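# Insert held peg into plate hole until seated

## Task

The left gripper starts out holding a peg a little above a plate and near the plate's hole. Lower the peg into that hole so that it ends up sitting on the hole's bottom. The task fails if the peg is forced or wedged in with too much force.

## Robot and tools

Robot: two arms, left_arm and right_arm, each ending in a two-finger gripper. In this job only the left gripper matters, since it already holds the peg. The right arm should stay still and well clear.

Frames: everything is in the scene frame. Its origin is at table-top height, midway between the nominal arm bases. +z points up, +x points out over the table, and left_arm is on the +y side. Image sides do not follow the arm names. The real bases are slightly off nominal: left_arm at (-0.024, +0.350, 0) m, right_arm at (+0.028, -0.238, 0) m. A gripper's fingers point along its own +z axis and open and close along its y axis. end_effector_position is the point between the finger pads, about 1 cm short of the tips. Reported positions can be off by a few cm.

execute_actions(actions, cameras): actions is a list of actions. Each action is a list of up to 15 rows, one row per 1/30 s control step. A short action repeats its last row until 15 steps are used. Each row is one flat list of 14 numbers, all in [-1, 1]. The first 7 are for left_arm: dx, dy, dz, rx, ry, rz, opening. The last 7 are the same for right_arm.
- dx..rz are offsets, not poses. They are measured along the scene axes from the arm's Hand target as it was when the action began, and every row counts from that same start. 1.0 means 0.6 m of position or 180 degrees of rotation. rx, ry, rz together form one rotation vector about the gripper position.
- opening is absolute: +1 is fully open (0.093 m) and -1 is closed.
- If you send all six zeros for an arm, it is asked to return to its Hand target.
- An empty actions list returns the state and all camera images.

move(target, speed, blend, opening_speed, grip_force, blocking, cameras): drives each gripper in a straight line.
- target is one 14-number row laid out as above, or a list of up to 15 such rows. All rows are offsets from the Hand targets at the start of the move, not from the previous row.
- speed is in m/s, from 0.002 to 2.9, default 0.25. Turns are capped at twice that value in rad/s.
- blend is a corner-rounding distance in m; 0 means a full stop at each row.
- opening_speed is the rate of change of opening per second, 0.2 or more.
- grip_force is the limit per finger pad in N, 10 to 50. It persists once set.
- blocking=false returns after about 0.5 s while the move keeps running.
The result adds a move: line giving how the move ended: done, off_target, moving, held or fault. limits=paced means the pose was clipped; limits=held means a check withheld steps. done only means the arm came to rest within 10 mm and 2 degrees; it does not show whether anything is touched.

Other tools:
- wait(seconds 0–10) lets the scene run.
- stop brakes a running move.
- zoom_image(camera cam_left_wrist or cam_right_wrist, region [x0,y0,x1,y1] in pixels, at most 504 each way) enlarges part of the latest image.
- read_manual gives licence texts only.
- finished_scene(scene) ends the scene and cannot be undone. After ending scene 1, make no further call in that reply.

Results:
- Hand target is the last commanded pose after clipping. Grippers often settle short of it, and the next command re-requests it.
- grip_measured runs from +1 open to -1 closed. Pads meet near -0.94, and each mm of object width adds about 0.0208.
- Joint positions end with the finger opening in m.
- Joint torques wrap at ±28 N m on joints 1–3.
- A MOTOR HOT line means heating. A fault at 90 °C folds that arm away.

How to work:
1. Look with an empty call and zoom cam_left_wrist on the peg and hole.
2. Keep the left opening at the value that holds the peg; a 0 would be a command to half-open. Keep sending the right arm its current opening with zero pose offsets.
3. Line the peg up over the hole with small dx/dy offsets, checking the reported position and tilt after each step.
4. Lower it slowly along -z at a low speed, for example 0.02–0.05 m/s.
5. Stop as soon as contact at the bottom is felt. Z stops changing, or left joint torques jump.
6. Then command the target back to the gripper's actual position so it no longer presses.
7. Release by sending an opening well above the peg-width reading, lift straight up, and confirm the peg stays seated before calling finished_scene.

What to avoid:
- Fast descents, and targets set far below the contact point. Both press hard and can jam the peg.
- Dropping the peg from height, or letting go while it moves.
- Anything leaving the table.
- Contact between the two arms, including their wrist-camera cables.
- Paths close to an arm's own base.
- Long holding at stretched reach, which heats motors.

Each command step clips orientation to within 40 degrees of the measured orientation. Small moves may fall short or drift sideways, so re-check after each one.

Each tool is called after ">>>" by a JSON object that holds its "method" and its "body".

## Session

>>> {"method": "execute_actions", "body": {"actions": []}}

Scene clock: 0.00 s.
left_arm: end_effector_position=(+0.2430, +0.1772, +0.1216) grip_measured=-0.275 end_effector_quat_wxyz=(-0.001, +0.882, +0.472, +0.000) | right_arm: end_effector_position=(+0.4026, -0.2581, +0.4022) grip_measured=+1.000 end_effector_quat_wxyz=(+0.707, +0.019, +0.707, -0.019)
Joint positions: left_arm=[-0.55 1.749 1.473 -1.297 -0.001 1.585 0.032] | right_arm=[0 1.047 1.047 0 0 0 0.093]
Joint velocities: left_arm=[0.002 -0.007 0.007 -0.007 0.022 0.022 0.008] | right_arm=[within noise]
Joint torques (N m): no reading
Motor temperatures (°C): left_arm=[26 30 25 25 29 27 26] | right_arm=[29 32 35 31 27 28 26]
Heat: left arm: 30 °C; right arm: 35 °C.
Hand target: left_arm +0.2454, +0.1757, +0.1286; +0.010, +0.882, +0.472, +0.006 | right_arm +0.3999, -0.2580, +0.4148; +0.719, +0.019, +0.694, -0.019
Tool commands: left_gripper/opening=-0.933338 right_gripper/opening=+1.0

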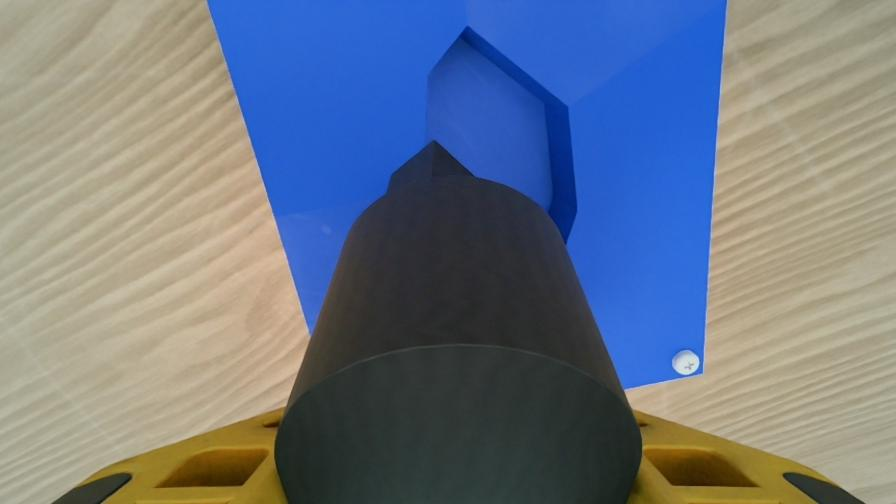

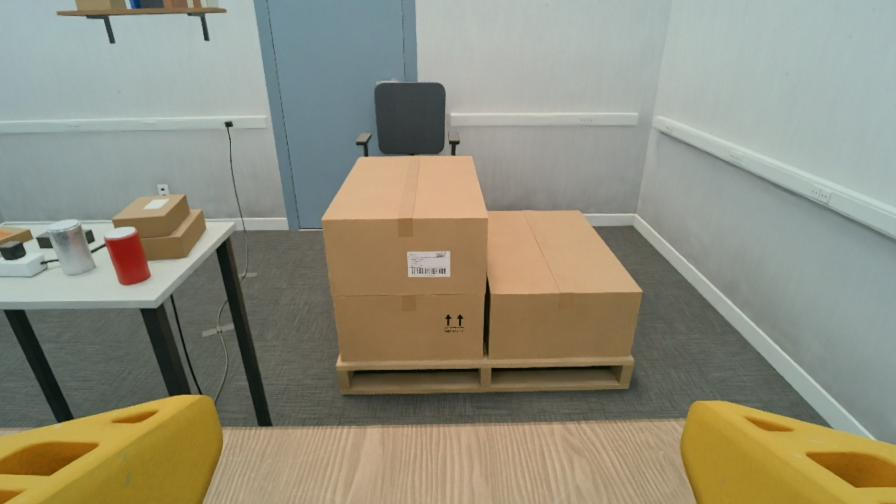

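>>> {"method": "move", "body": {"target": [0,0,0.03,0,0,0,-0.933338,-0.1165,0.388,-0.24,-0.116,0.1206,0.506,1], "speed": 0.35, "cameras": ["cam_left_wrist","cam_right_wrist"]}}

>>> {"method": "zoom_image", "body": {"camera": "cam_right_wrist", "region": [300, 140, 500, 260]}}

Scene clock: 20.50 s.
left_arm: end_effector_position=(+0.2430, +0.1773, +0.1351) grip_measured=-0.215 end_effector_quat_wxyz=(-0.002, +0.882, +0.472, -0.001) | right_arm: end_effector_position=(+0.3291, -0.0288, +0.2594) grip_measured=+1.000 end_effector_quat_wxyz=(-0.370, +0.588, -0.611, -0.379)
Joint positions: left_arm=[-0.55 1.749 1.526 -1.351 -0.001 1.585 0.035] | right_arm=[0.244 1.597 1.455 -1.047 -1.078 -1.112 0.093]
Joint torques (N m): left_arm=[0.29 -9.78 9.43 0.04 0.02 0.07] | right_arm=[0.62 -6.57 10.11 0.91 -0.52 -0.28]
Motor temperatures (°C): left_arm=[26 35 28 25 29 27 28] | right_arm=[29 33 41 37 27 28 26]
Heat: left arm: 35 °C; right arm: 41 °C.
Hand target: left_arm +0.2454, +0.1757, +0.1466; +0.010, +0.882, +0.472, +0.006 | right_arm +0.3301, -0.0251, +0.2708; -0.381, +0.597, -0.596, -0.379
Off the commanded pose: left_arm 0.012 m, 1 deg | right_arm 0.012 m, 2 deg.
move: off_target (left_arm, right_arm)
camera_calibration:
cam_left_wrist: T_world_to_cam=[[-0.833326, 0.55207, 0.0280355, 0.0983376], [0.502275, 0.735034, 0.455461, -0.27913], [0.230839, 0.393629, -0.889814, 0.081532], [0, 0, 0, 1]] pos_world=[0.203326, 0.118787, 0.196924]
cam_right_wrist: T_world_to_cam=[[0.998849, 0.00234231, -0.0479041, -0.315329], [-0.0279805, -0.782759, -0.621695, 0.183811], [-0.0389536, 0.62232, -0.781793, 0.318038], [0, 0, 0, 1]] pos_world=[0.332498, -0.0533035, 0.347809]

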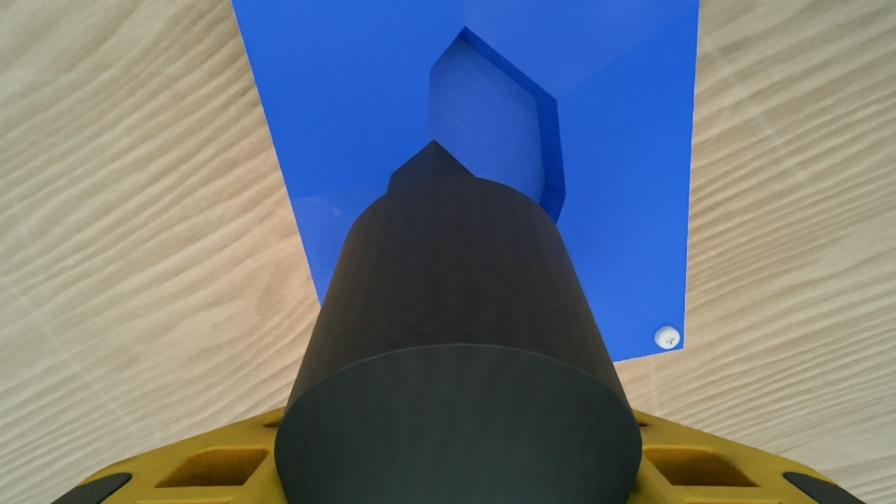

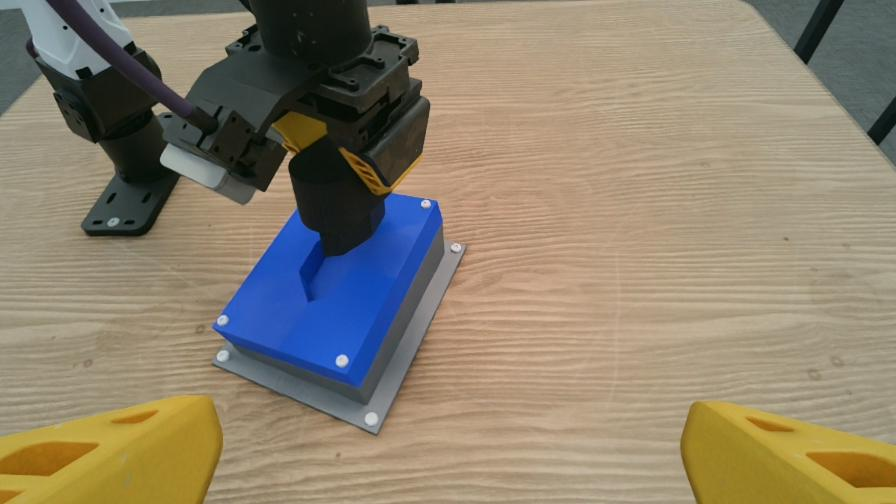

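Scaled by 2.520 from the camera's 896x504 image, which has a finer 1280x720 frame.

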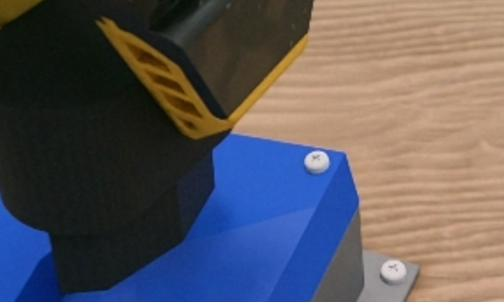

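>>> {"method": "zoom_image", "body": {"camera": "cam_right_wrist", "region": [250, 130, 450, 310]}}

>>> {"method": "zoom_image", "body": {"camera": "cam_left_wrist", "region": [250, 0, 670, 480]}}

Scaled by 2.520 from the camera's 896x504 image, which has a finer 1280x720 frame.

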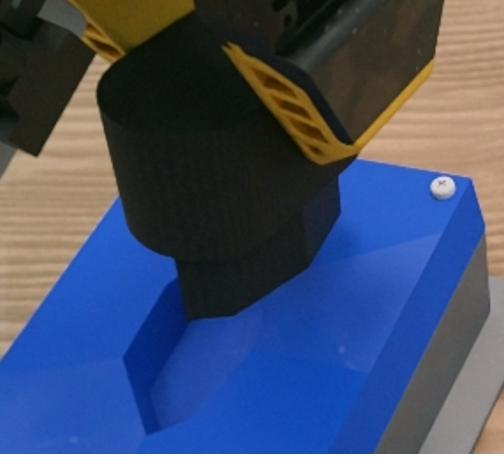

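Scaled by 1.050 from the camera's 896x504 image, which has a finer 1280x720 frame.

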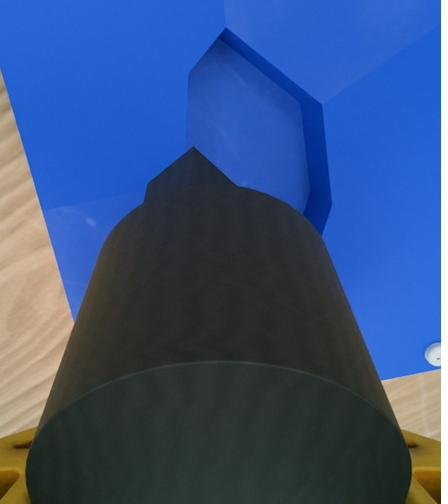

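>>> {"method": "move", "body": {"target": [0,0,0.0,0.039,-0.0263,0,-0.933338,0,0,0,0,0,0,1], "speed": 0.25, "cameras": ["cam_left_wrist","cam_right_wrist"]}}

>>> {"method": "zoom_image", "body": {"camera": "cam_right_wrist", "region": [250, 190, 410, 310]}}

>>> {"method": "zoom_image", "body": {"camera": "cam_left_wrist", "region": [300, 0, 620, 260]}}

Scene clock: 74.00 s.
left_arm: end_effector_position=(+0.2423, +0.1756, +0.1365) grip_measured=-0.215 end_effector_quat_wxyz=(-0.030, +0.881, +0.468, +0.058) | right_arm: end_effector_position=(+0.3289, -0.0288, +0.2593) grip_measured=+1.000 end_effector_quat_wxyz=(-0.370, +0.588, -0.611, -0.379)
Joint positions: left_arm=[-0.624 1.749 1.526 -1.353 -0.131 1.516 0.035] | right_arm=[0.244 1.597 1.455 -1.048 -1.078 -1.113 0.093]
Joint torques (N m): left_arm=[-0.03 -9.42 9.22 0.04 -0.24 0.02] | right_arm=[0.59 -6.54 10.14 0.91 -0.51 -0.27]
Motor temperatures (°C): left_arm=[26 41 33 25 29 27 29] | right_arm=[29 37 45 33 28 28 26]
Heat: left arm: 41 °C; right arm: 45 °C.
Hand target: left_arm +0.2454, +0.1757, +0.1466; -0.025, +0.880, +0.470, +0.071 | right_arm +0.3300, -0.0251, +0.2708; -0.381, +0.597, -0.596, -0.379
Off the commanded pose: left_arm 0.011 m, 2 deg | right_arm 0.012 m, 2 deg.
move: off_target (left_arm, right_arm)
camera_calibration:
cam_left_wrist: T_world_to_cam=[[-0.831571, 0.554978, 0.0221336, 0.0984733], [0.467422, 0.67774, 0.567613, -0.275055], [0.300012, 0.482356, -0.822998, 0.0421005], [0, 0, 0, 1]] pos_world=[0.197823, 0.111458, 0.188594]
cam_right_wrist: T_world_to_cam=[[0.998842, 0.00281485, -0.0480326, -0.315157], [-0.0276818, -0.782904, -0.621526, 0.183642], [-0.0393544, 0.622136, -0.78192, 0.318202], [0, 0, 0, 1]] pos_world=[0.332398, -0.0533034, 0.347809]

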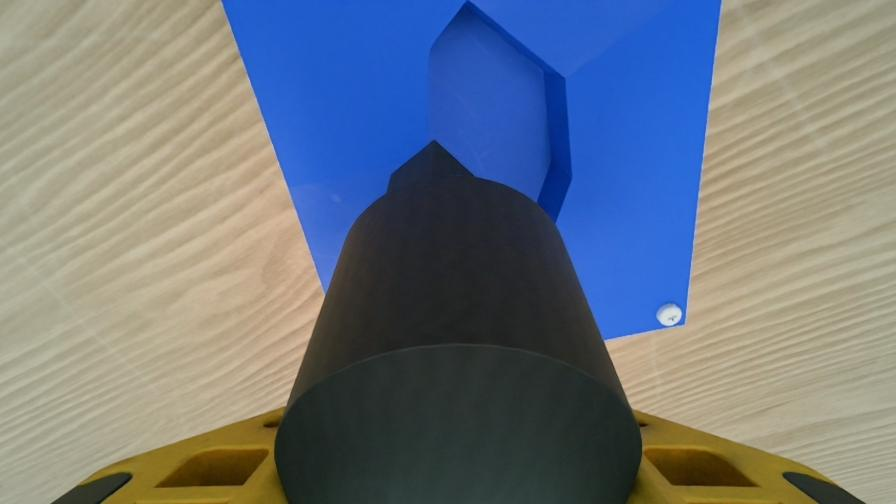

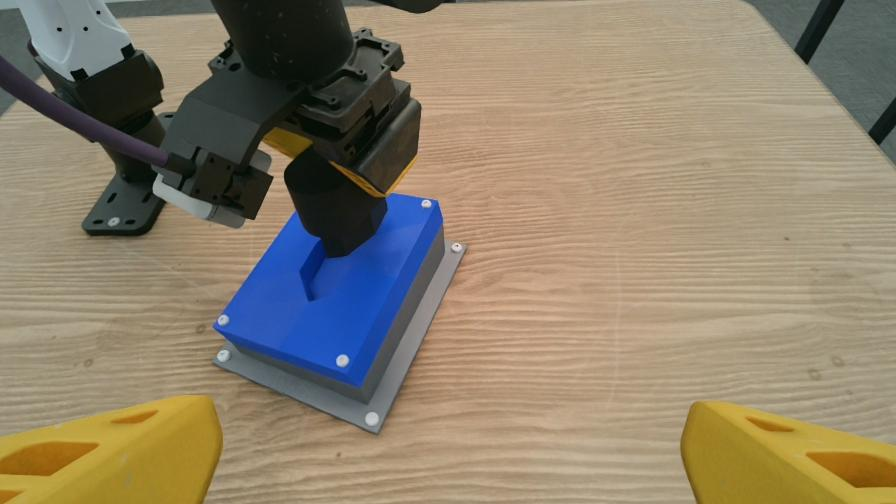

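Scaled by 3.150 from the camera's 896x504 image, which has a finer 1280x720 frame.

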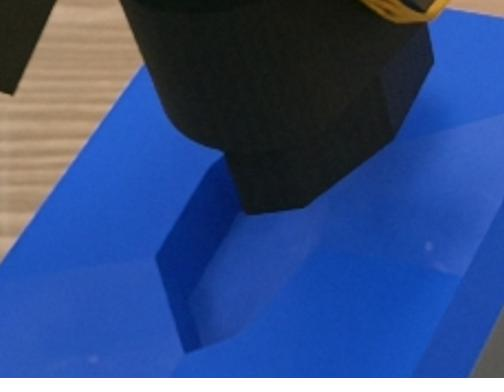

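Scaled by 1.575 from the camera's 896x504 image, which has a finer 1280x720 frame.

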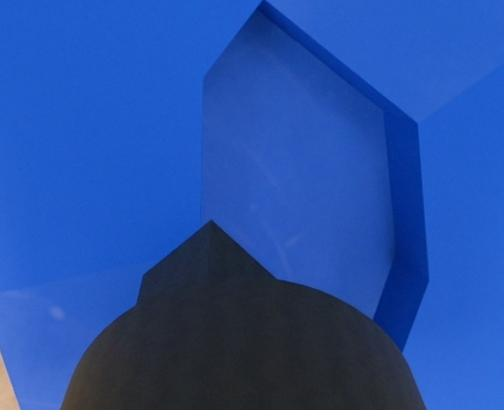

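>>> {"method": "move", "body": {"target": [-0.0407,-0.0143,0.0,0,0,0.0585,-0.933338,0,0,0,0,0,0,1], "speed": 0.2, "cameras": ["cam_left_wrist","cam_right_wrist"]}}

>>> {"method": "zoom_image", "body": {"camera": "cam_right_wrist", "region": [250, 200, 410, 320]}}

>>> {"method": "zoom_image", "body": {"camera": "cam_left_wrist", "region": [300, 0, 620, 260]}}

Scene clock: 143.23 s.
left_arm: end_effector_position=(+0.2238, +0.1632, +0.1367) grip_measured=-0.215 end_effector_quat_wxyz=(-0.036, +0.834, +0.547, +0.059) | right_arm: end_effector_position=(+0.3289, -0.0289, +0.2593) grip_measured=+1.000 end_effector_quat_wxyz=(-0.370, +0.588, -0.611, -0.379)
Joint positions: left_arm=[-0.693 1.749 1.526 -1.386 -0.133 1.261 0.035] | right_arm=[0.244 1.597 1.455 -1.048 -1.078 -1.113 0.093]
Joint torques (N m): left_arm=[-0.16 -11.33 6.87 -0.02 -0.21 -0.01] | right_arm=[0.61 -6.54 10.18 0.91 -0.5 -0.26]
Heat: left arm: 43 °C; right arm: 49 °C.
Hand target: left_arm +0.2210, +0.1671, +0.1466; -0.031, +0.833, +0.548, +0.068 | right_arm +0.3300, -0.0251, +0.2708; -0.381, +0.597, -0.596, -0.379
Off the commanded pose: left_arm 0.011 m, 1 deg | right_arm 0.012 m, 2 deg.
move: off_target (left_arm, right_arm)
camera_calibration:
cam_left_wrist: T_world_to_cam=[[-0.91941, 0.392778, 0.0202846, 0.136442], [0.332554, 0.748832, 0.573288, -0.240321], [0.209985, 0.533832, -0.819103, 0.0650438], [0, 0, 0, 1]] pos_world=[0.191707, 0.0916466, 0.188283]
cam_right_wrist: T_world_to_cam=[[0.998825, 0.00284232, -0.0483885, -0.314931], [-0.0278791, -0.782947, -0.621464, 0.183619], [-0.039652, 0.622082, -0.781947, 0.318225], [0, 0, 0, 1]] pos_world=[0.332298, -0.0533034, 0.347709]

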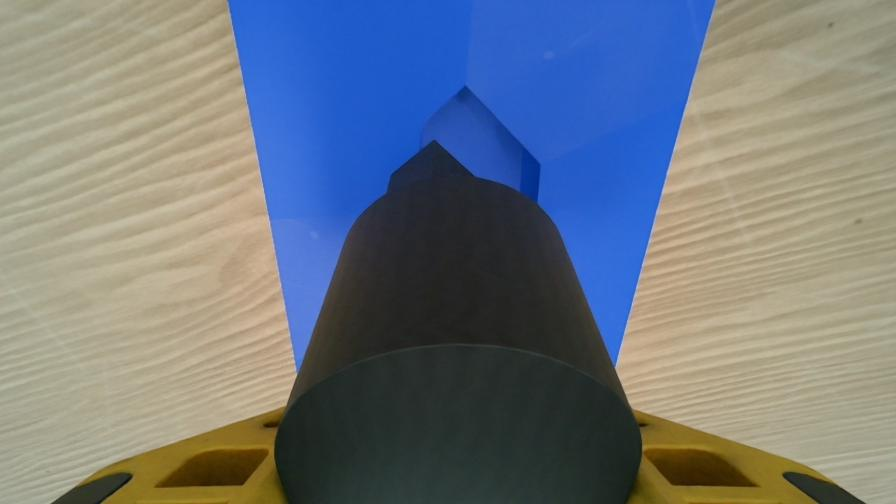

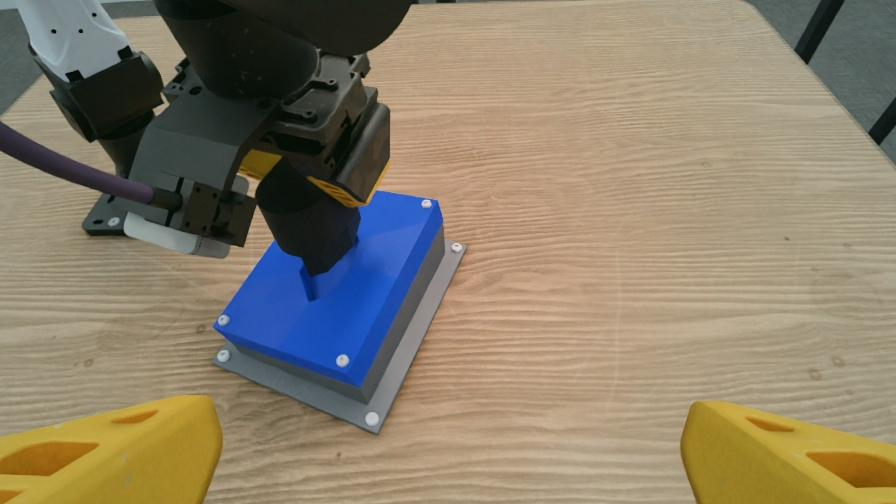

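Scaled by 3.150 from the camera's 896x504 image, which has a finer 1280x720 frame.

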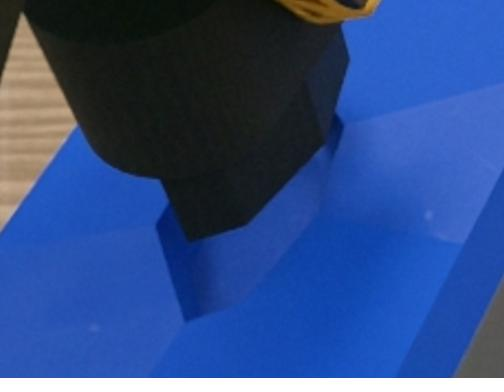

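Scaled by 1.575 from the camera's 896x504 image, which has a finer 1280x720 frame.

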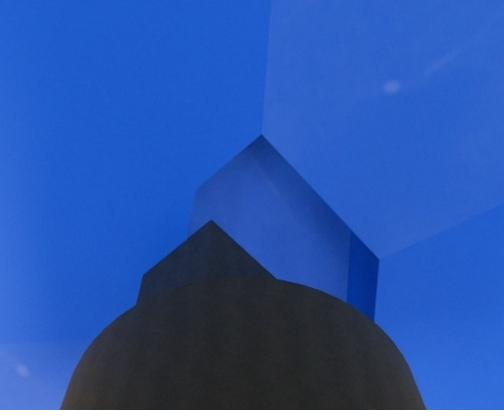

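>>> {"method": "move", "body": {"target": [-0.0133,0.0025,-0.033,0,0,0,-0.933338,0,0,0,0,0,0,1], "speed": 0.12, "cameras": ["cam_left_wrist","cam_right_wrist"]}}

>>> {"method": "zoom_image", "body": {"camera": "cam_right_wrist", "region": [280, 230, 380, 310]}}

>>> {"method": "zoom_image", "body": {"camera": "cam_left_wrist", "region": [350, 80, 590, 220]}}

Scene clock: 173.80 s.
left_arm: end_effector_position=(+0.2110, +0.1697, +0.1194) grip_measured=-0.215 end_effector_quat_wxyz=(-0.050, +0.834, +0.547, +0.055) | right_arm: end_effector_position=(+0.3289, -0.0289, +0.2593) grip_measured=+1.000 end_effector_quat_wxyz=(-0.370, +0.588, -0.611, -0.379)
Joint positions: left_arm=[-0.705 1.723 1.425 -1.34 -0.133 1.246 0.035] | right_arm=[0.244 1.597 1.455 -1.048 -1.078 -1.113 0.093]
Joint torques (N m): left_arm=[-0.35 -11 6.24 0.28 -0.21 0] | right_arm=[0.64 -6.6 10.19 0.91 -0.49 -0.26]
Motor temperatures (°C): left_arm=[26 46 33 25 29 27 30] | right_arm=[29 38 50 33 28 28 26]
Heat: left arm: 46 °C; right arm: 50 °C.
Hand target: left_arm +0.2130, +0.1686, +0.1267; -0.031, +0.833, +0.548, +0.068 | right_arm +0.3300, -0.0251, +0.2708; -0.381, +0.597, -0.596, -0.379
Off the commanded pose: left_arm 0.008 m, 3 deg | right_arm 0.012 m, 2 deg.
move: off_target (left_arm, right_arm)
camera_calibration:
cam_left_wrist: T_world_to_cam=[[-0.919874, 0.389546, 0.045664, 0.120004], [0.34183, 0.739168, 0.58033, -0.232112], [0.192312, 0.54944, -0.8131, 0.0504262], [0, 0, 0, 1]] pos_world=[0.180034, 0.0971163, 0.170223]
cam_right_wrist: T_world_to_cam=[[0.998825, 0.00284232, -0.0483885, -0.314931], [-0.0278791, -0.782947, -0.621464, 0.183619], [-0.039652, 0.622082, -0.781947, 0.318225], [0, 0, 0, 1]] pos_world=[0.332298, -0.0533034, 0.347709]

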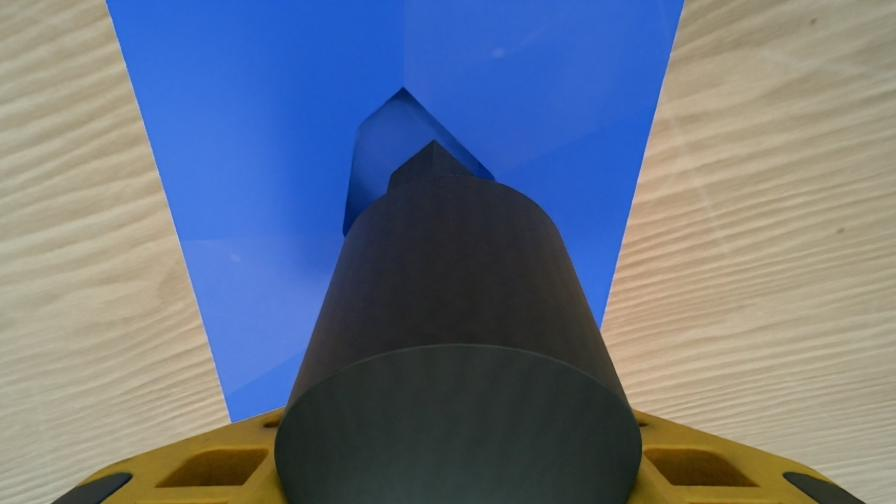

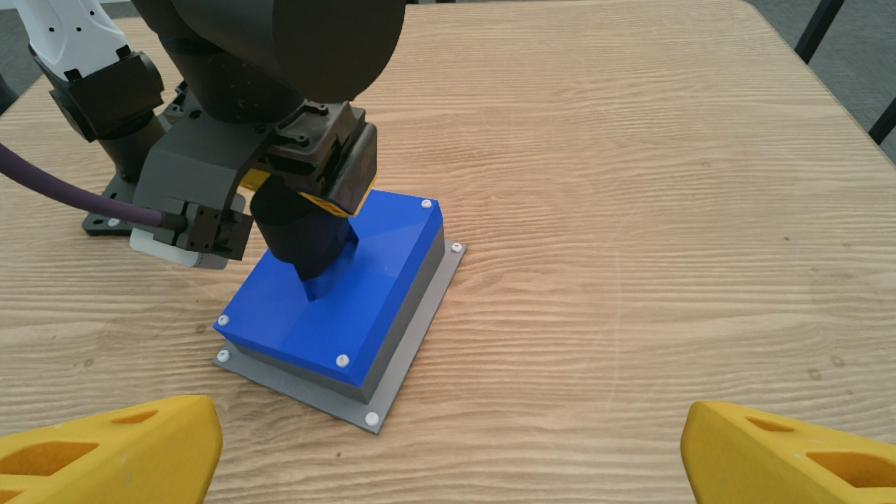

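Scaled by 5.040 from the camera's 896x504 image, which has a finer 1280x720 frame.

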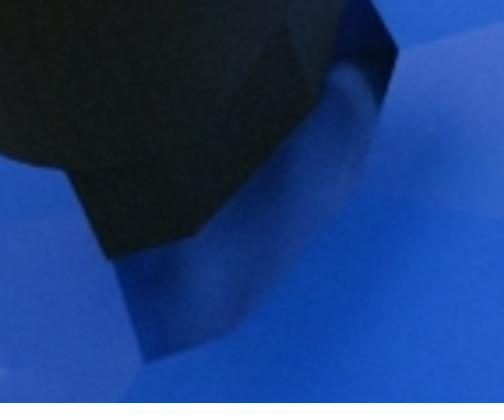

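Scaled by 2.100 from the camera's 896x504 image, which has a finer 1280x720 frame.

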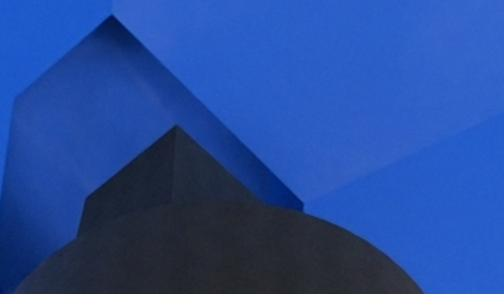

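>>> {"method": "move", "body": {"target": [0.0075,-0.0118,0,0,0,-0.013,-0.933338,0,0,0,0,0,0,1], "speed": 0.12, "cameras": ["cam_left_wrist","cam_right_wrist"]}}

>>> {"method": "zoom_image", "body": {"camera": "cam_right_wrist", "region": [280, 230, 380, 310]}}

>>> {"method": "zoom_image", "body": {"camera": "cam_left_wrist", "region": [350, 80, 590, 220]}}

Scene clock: 207.67 s.
left_arm: end_effector_position=(+0.2098, +0.1676, +0.1194) grip_measured=-0.215 end_effector_quat_wxyz=(-0.049, +0.840, +0.538, +0.055) | right_arm: end_effector_position=(+0.3289, -0.0289, +0.2593) grip_measured=+1.000 end_effector_quat_wxyz=(-0.370, +0.588, -0.611, -0.379)
Joint positions: left_arm=[-0.713 1.723 1.425 -1.339 -0.133 1.26 0.035] | right_arm=[0.244 1.597 1.455 -1.048 -1.078 -1.113 0.093]
Joint torques (N m): left_arm=[-0.35 -8.8 8.75 0.26 -0.22 0.14] | right_arm=[0.66 -6.49 10.19 0.91 -0.49 -0.28]
Heat: left arm: 49 °C; right arm: 51 °C.
Hand target: left_arm +0.2175, +0.1616, +0.1267; -0.030, +0.844, +0.531, +0.069 | right_arm +0.3300, -0.0251, +0.2708; -0.381, +0.597, -0.596, -0.379
Off the commanded pose: left_arm 0.012 m, 3 deg | right_arm 0.012 m, 2 deg.
move: off_target (left_arm, right_arm)
camera_calibration:
cam_left_wrist: T_world_to_cam=[[-0.910904, 0.410016, 0.0462703, 0.114385], [0.358748, 0.731583, 0.57973, -0.23242], [0.203848, 0.544678, -0.813494, 0.0502487], [0, 0, 0, 1]] pos_world=[0.177331, 0.0957653, 0.170325]
cam_right_wrist: T_world_to_cam=[[0.998825, 0.00284232, -0.0483885, -0.314931], [-0.0278791, -0.782947, -0.621464, 0.183619], [-0.039652, 0.622082, -0.781947, 0.318225], [0, 0, 0, 1]] pos_world=[0.332298, -0.0533034, 0.347709]

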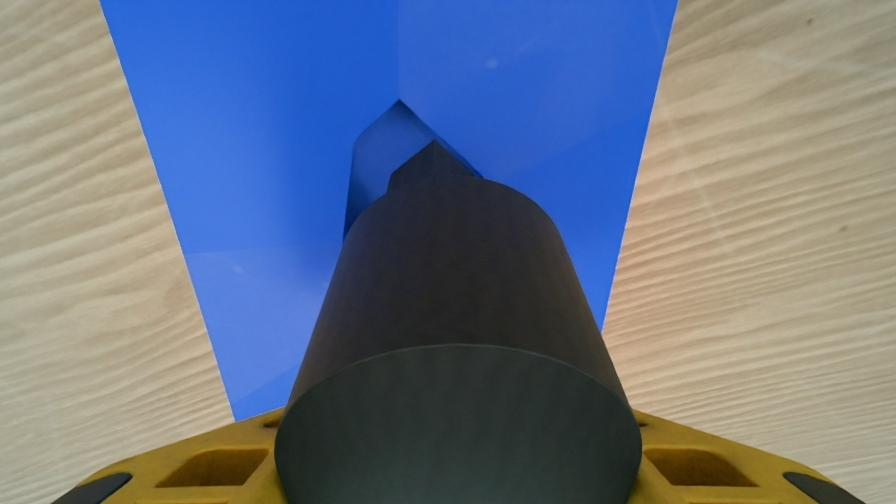

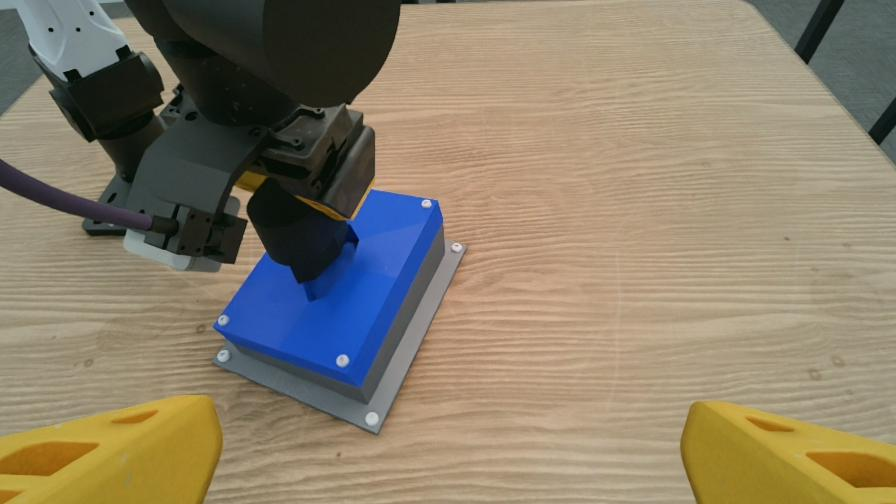

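Scaled by 5.040 from the camera's 896x504 image, which has a finer 1280x720 frame.

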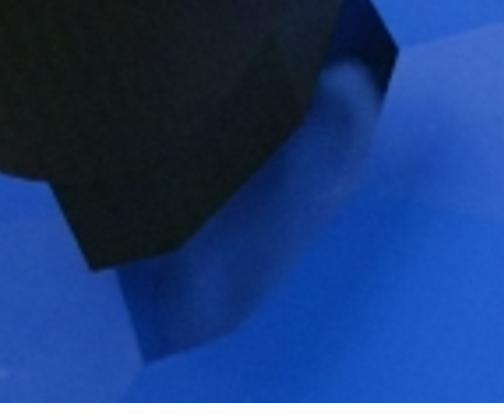

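Scaled by 2.100 from the camera's 896x504 image, which has a finer 1280x720 frame.

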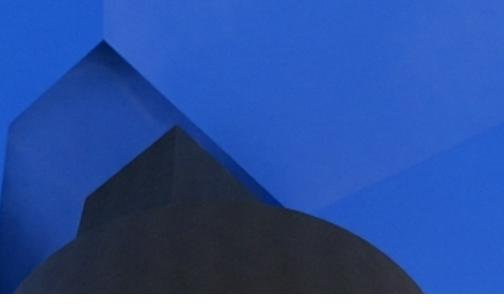

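>>> {"method": "move", "body": {"target": [[0.0167,-0.0227,0.017,0,0,0,-0.933338,0,0,0,0,0,0,1],[-0.0033,-0.001,0,0,0,0,-0.933338,0,0,0,0,0,0,1]], "speed": 0.12, "blend": [0.001,0], "cameras": ["cam_left_wrist","cam_right_wrist"]}}

>>> {"method": "zoom_image", "body": {"camera": "cam_right_wrist", "region": [280, 230, 380, 310]}}

>>> {"method": "zoom_image", "body": {"camera": "cam_left_wrist", "region": [350, 80, 590, 220]}}

Scene clock: 220.97 s.
left_arm: end_effector_position=(+0.2126, +0.1615, +0.1186) grip_measured=-0.215 end_effector_quat_wxyz=(-0.048, +0.842, +0.534, +0.056) | right_arm: end_effector_position=(+0.3289, -0.0289, +0.2593) grip_measured=+1.000 end_effector_quat_wxyz=(-0.370, +0.588, -0.611, -0.379)
Joint positions: left_arm=[-0.722 1.745 1.447 -1.337 -0.133 1.261 0.035] | right_arm=[0.244 1.597 1.455 -1.048 -1.078 -1.113 0.093]
Joint torques (N m): left_arm=[-0.06 -11.21 6.5 0.25 -0.22 0.13] | right_arm=[0.66 -6.53 10.17 0.91 -0.5 -0.26]
Heat: left arm: 48 °C; right arm: 51 °C.
Hand target: left_arm +0.2155, +0.1609, +0.1269; -0.030, +0.844, +0.531, +0.069 | right_arm +0.3300, -0.0251, +0.2708; -0.381, +0.597, -0.596, -0.379
Off the commanded pose: left_arm 0.009 m, 3 deg | right_arm 0.012 m, 2 deg.
move: off_target (left_arm, right_arm)
camera_calibration:
cam_left_wrist: T_world_to_cam=[[-0.907018, 0.418717, 0.0446537, 0.117491], [0.364994, 0.728871, 0.579246, -0.229333], [0.209993, 0.541685, -0.813929, 0.051637], [0, 0, 0, 1]] pos_world=[0.179428, 0.0899876, 0.169623]
cam_right_wrist: T_world_to_cam=[[0.998825, 0.00284232, -0.0483885, -0.314931], [-0.0278791, -0.782947, -0.621464, 0.183619], [-0.039652, 0.622082, -0.781947, 0.318225], [0, 0, 0, 1]] pos_world=[0.332298, -0.0533034, 0.347709]

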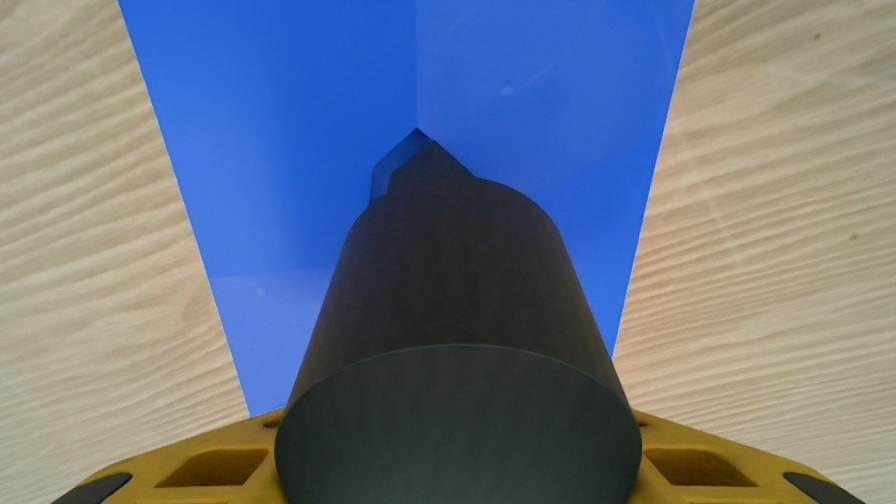

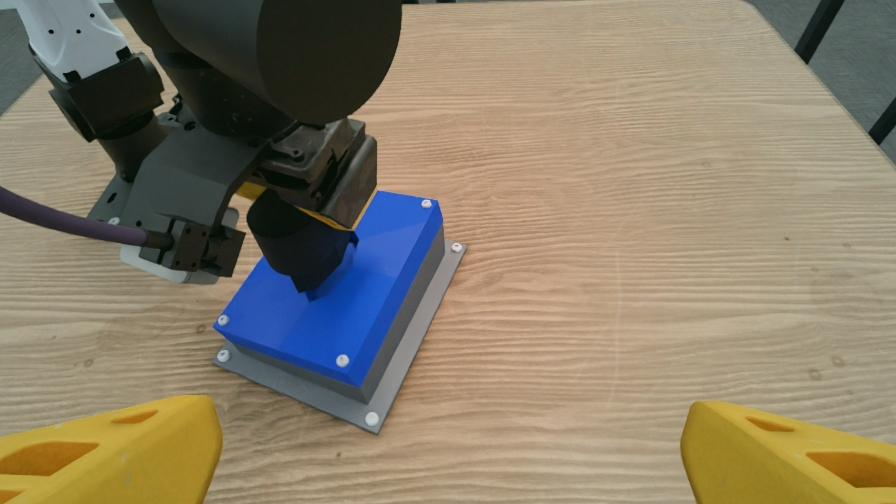

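Scaled by 5.040 from the camera's 896x504 image, which has a finer 1280x720 frame.

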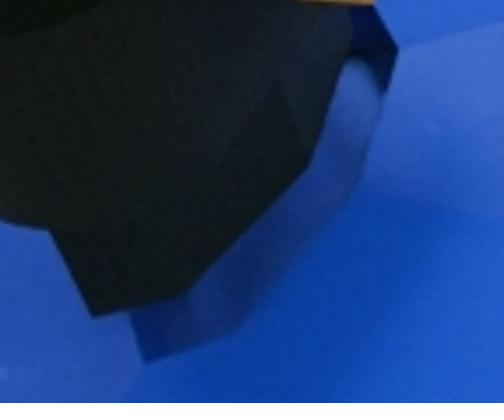

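Scaled by 2.100 from the camera's 896x504 image, which has a finer 1280x720 frame.

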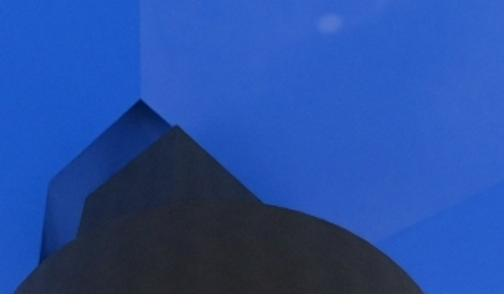

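>>> {"method": "move", "body": {"target": [[0.015,0.0,0.008,0,0,-0.003,-0.933338,0,0,0,0,0,0,1],[0.0075,0.0012,-0.014,0,0,-0.003,-0.933338,0,0,0,0,0,0,1]], "speed": 0.08, "blend": [0.002,0], "cameras": ["cam_left_wrist","cam_right_wrist"]}}

>>> {"method": "zoom_image", "body": {"camera": "cam_right_wrist", "region": [280, 230, 380, 310]}}

>>> {"method": "zoom_image", "body": {"camera": "cam_left_wrist", "region": [350, 80, 590, 220]}}

Scene clock: 241.10 s.
left_arm: end_effector_position=(+0.2158, +0.1607, +0.1137) grip_measured=-0.215 end_effector_quat_wxyz=(-0.042, +0.845, +0.530, +0.057) | right_arm: end_effector_position=(+0.3289, -0.0289, +0.2593) grip_measured=+1.000 end_effector_quat_wxyz=(-0.370, +0.588, -0.611, -0.379)
Joint positions: left_arm=[-0.716 1.745 1.428 -1.305 -0.133 1.278 0.035] | right_arm=[0.244 1.597 1.455 -1.048 -1.078 -1.113 0.093]
Joint torques (N m): left_arm=[0.53 -10.28 6.34 0.33 -0.22 0.17] | right_arm=[0.66 -6.52 10.17 0.91 -0.49 -0.25]
Heat: left arm: 49 °C; right arm: 52 °C.
Hand target: left_arm +0.2200, +0.1616, +0.1184; -0.029, +0.846, +0.527, +0.069 | right_arm +0.3300, -0.0251, +0.2708; -0.381, +0.597, -0.596, -0.379
Off the commanded pose: left_arm 0.006 m, 2 deg | right_arm 0.012 m, 2 deg.
move: off_target (right_arm)
camera_calibration:
cam_left_wrist: T_world_to_cam=[[-0.902733, 0.428864, 0.033886, 0.119572], [0.368335, 0.729818, 0.575929, -0.227554], [0.222265, 0.532392, -0.816797, 0.0465268], [0, 0, 0, 1]] pos_world=[0.181417, 0.0900224, 0.165006]
cam_right_wrist: T_world_to_cam=[[0.998825, 0.00284232, -0.0483885, -0.314931], [-0.0278791, -0.782947, -0.621464, 0.183619], [-0.039652, 0.622082, -0.781947, 0.318225], [0, 0, 0, 1]] pos_world=[0.332298, -0.0533034, 0.347709]

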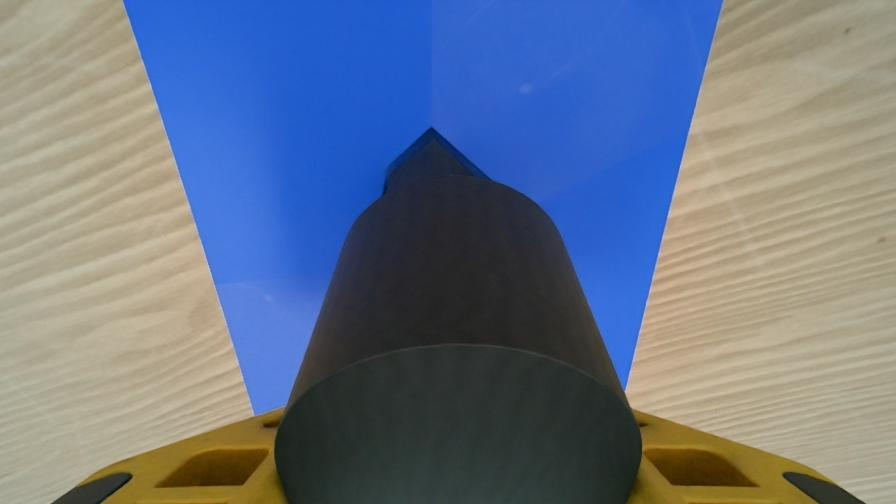

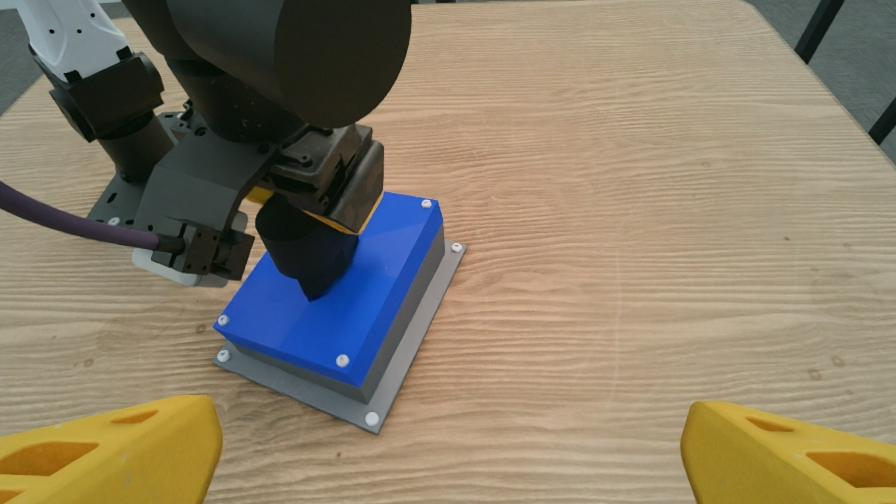

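Scaled by 5.040 from the camera's 896x504 image, which has a finer 1280x720 frame.

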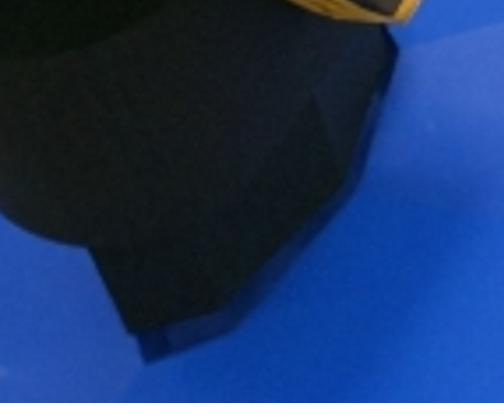

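Scaled by 2.100 from the camera's 896x504 image, which has a finer 1280x720 frame.

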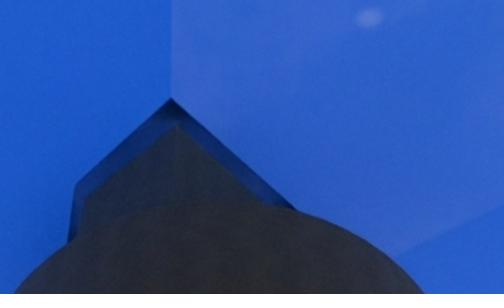

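>>> {"method": "move", "body": {"target": [-0.001,-0.0015,-0.007,0.015,-0.0072,0,-0.933338,0,0,0,0,0,0,1], "speed": 0.06, "cameras": ["cam_right_wrist","cam_left_wrist"]}}

>>> {"method": "zoom_image", "body": {"camera": "cam_right_wrist", "region": [280, 230, 380, 310]}}

>>> {"method": "zoom_image", "body": {"camera": "cam_left_wrist", "region": [350, 80, 590, 220]}}

Scene clock: 275.30 s.
left_arm: end_effector_position=(+0.2171, +0.1610, +0.1149) grip_measured=-0.215 end_effector_quat_wxyz=(-0.046, +0.846, +0.525, +0.080) | right_arm: end_effector_position=(+0.3289, -0.0289, +0.2593) grip_measured=+1.000 end_effector_quat_wxyz=(-0.370, +0.588, -0.611, -0.379)
Joint positions: left_arm=[-0.737 1.745 1.428 -1.305 -0.178 1.263 0.035] | right_arm=[0.244 1.597 1.455 -1.048 -1.078 -1.113 0.093]
Joint torques (N m): left_arm=[-0.31 -8.68 6.15 0.29 -0.28 -0.06] | right_arm=[0.59 -6.5 10.15 0.93 -0.49 -0.27]
Heat: left arm: 49 °C; right arm: 53 °C.
Hand target: left_arm +0.2194, +0.1607, +0.1142; -0.043, +0.845, +0.526, +0.091 | right_arm +0.3300, -0.0251, +0.2708; -0.381, +0.597, -0.596, -0.379
Off the commanded pose: left_arm 0.002 m, 1 deg | right_arm 0.012 m, 2 deg.
move: off_target (right_arm)
camera_calibration:
cam_left_wrist: T_world_to_cam=[[-0.89953, 0.436496, 0.0178202, 0.120457], [0.355489, 0.707662, 0.610608, -0.226602], [0.253917, 0.555595, -0.791732, 0.033613], [0, 0, 0, 1]] pos_world=[0.180374, 0.089103, 0.162831]
cam_right_wrist: T_world_to_cam=[[0.998825, 0.00284232, -0.0483885, -0.314931], [-0.0278791, -0.782947, -0.621464, 0.183619], [-0.039652, 0.622082, -0.781947, 0.318225], [0, 0, 0, 1]] pos_world=[0.332298, -0.0533034, 0.347709]

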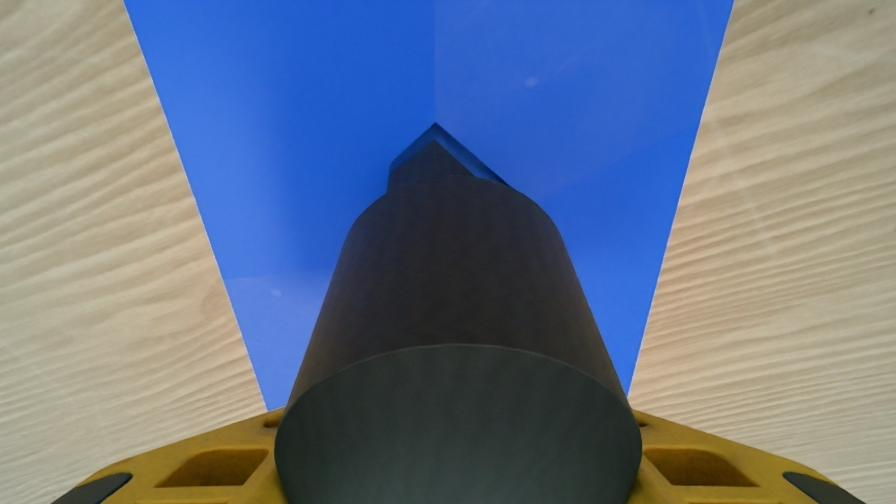

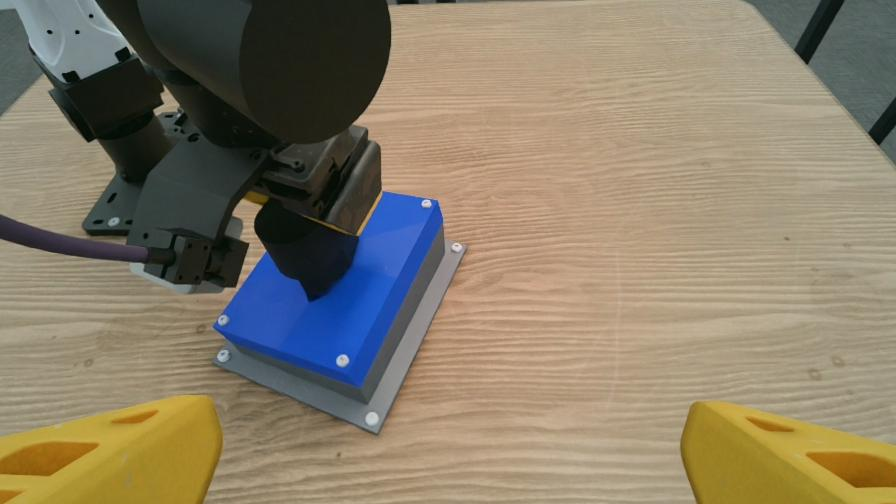

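Scaled by 5.040 from the camera's 896x504 image, which has a finer 1280x720 frame.

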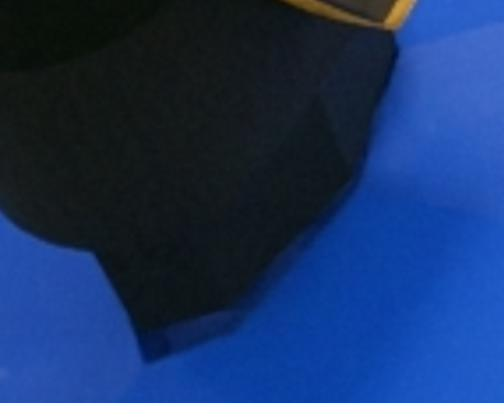

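Scaled by 2.100 from the camera's 896x504 image, which has a finer 1280x720 frame.

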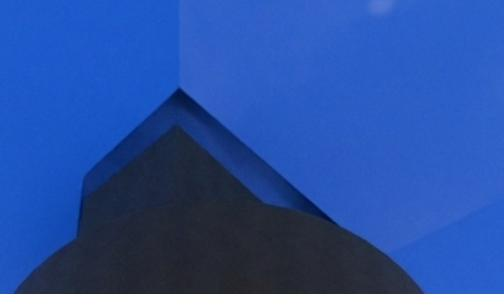

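>>> {"method": "move", "body": {"target": [-0.0018,-0.0008,-0.013,0,0,0,-0.933338,0,0,0,0,0,0,1], "speed": 0.05, "cameras": ["cam_right_wrist","cam_left_wrist"]}}

>>> {"method": "zoom_image", "body": {"camera": "cam_right_wrist", "region": [280, 230, 380, 310]}}

>>> {"method": "zoom_image", "body": {"camera": "cam_left_wrist", "region": [350, 80, 590, 220]}}

Scene clock: 319.37 s.
left_arm: end_effector_position=(+0.2158, +0.1611, +0.1073) grip_measured=-0.215 end_effector_quat_wxyz=(-0.047, +0.846, +0.526, +0.080) | right_arm: end_effector_position=(+0.3289, -0.0289, +0.2593) grip_measured=+1.000 end_effector_quat_wxyz=(-0.370, +0.588, -0.611, -0.379)
Joint positions: left_arm=[-0.74 1.745 1.398 -1.276 -0.178 1.259 0.035] | right_arm=[0.244 1.597 1.455 -1.048 -1.078 -1.113 0.093]
Joint torques (N m): left_arm=[-0.35 -8.54 6.23 0.24 -0.28 -0.01] | right_arm=[0.61 -6.52 10.15 0.91 -0.5 -0.26]
Motor temperatures (°C): left_arm=[26 46 33 26 29 27 31] | right_arm=[29 39 55 34 29 28 26]
Heat: left arm: 46 °C; right arm: 55 °C.
Hand target: left_arm +0.2184, +0.1602, +0.1065; -0.043, +0.845, +0.526, +0.091 | right_arm +0.3300, -0.0251, +0.2708; -0.381, +0.597, -0.596, -0.379
Off the commanded pose: left_arm 0.003 m, 1 deg | right_arm 0.012 m, 2 deg.
move: off_target (right_arm)
camera_calibration:
cam_left_wrist: T_world_to_cam=[[-0.899951, 0.43561, 0.0182112, 0.119612], [0.35472, 0.707272, 0.611506, -0.221376], [0.253498, 0.556786, -0.79103, 0.0276041], [0, 0, 0, 1]] pos_world=[0.179174, 0.0890994, 0.15503]
cam_right_wrist: T_world_to_cam=[[0.998825, 0.00284232, -0.0483885, -0.314931], [-0.0278791, -0.782947, -0.621464, 0.183619], [-0.039652, 0.622082, -0.781947, 0.318225], [0, 0, 0, 1]] pos_world=[0.332298, -0.0533034, 0.347709]

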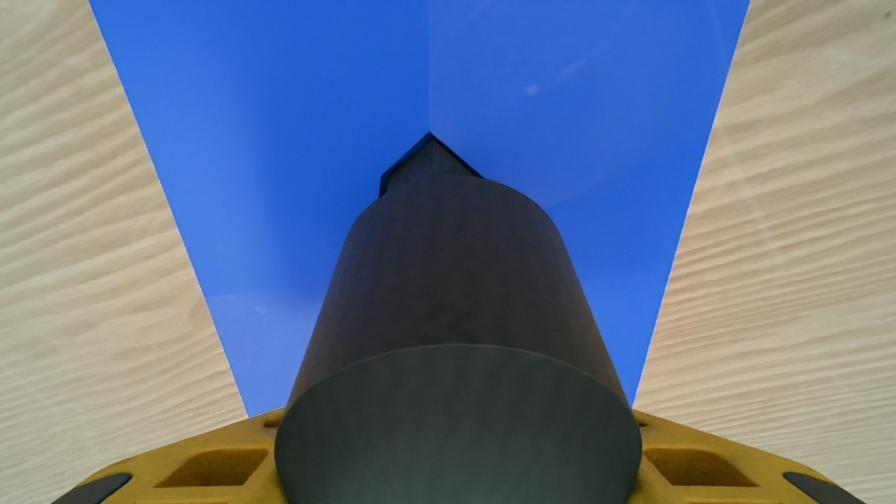

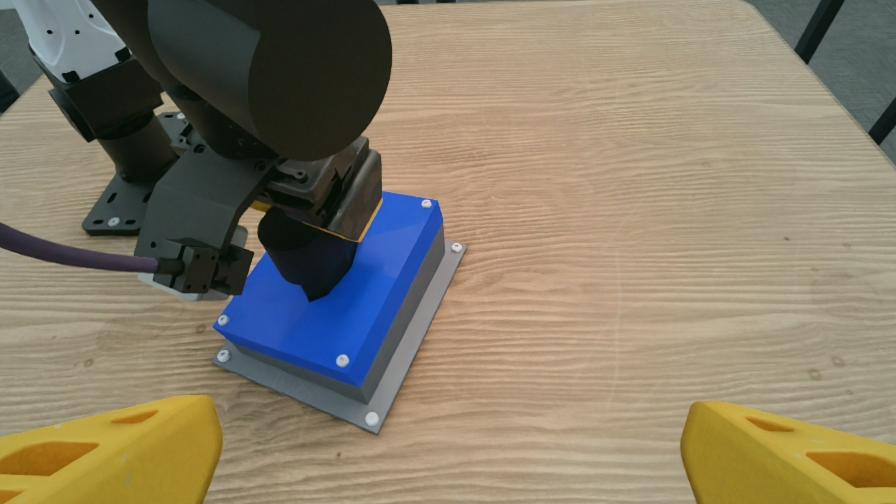

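Scaled by 5.040 from the camera's 896x504 image, which has a finer 1280x720 frame.

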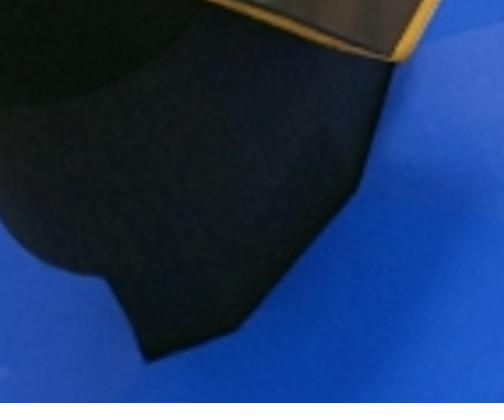

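Scaled by 2.100 from the camera's 896x504 image, which has a finer 1280x720 frame.

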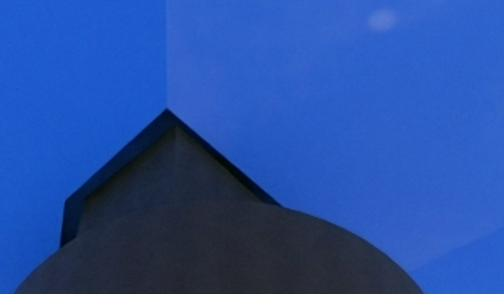

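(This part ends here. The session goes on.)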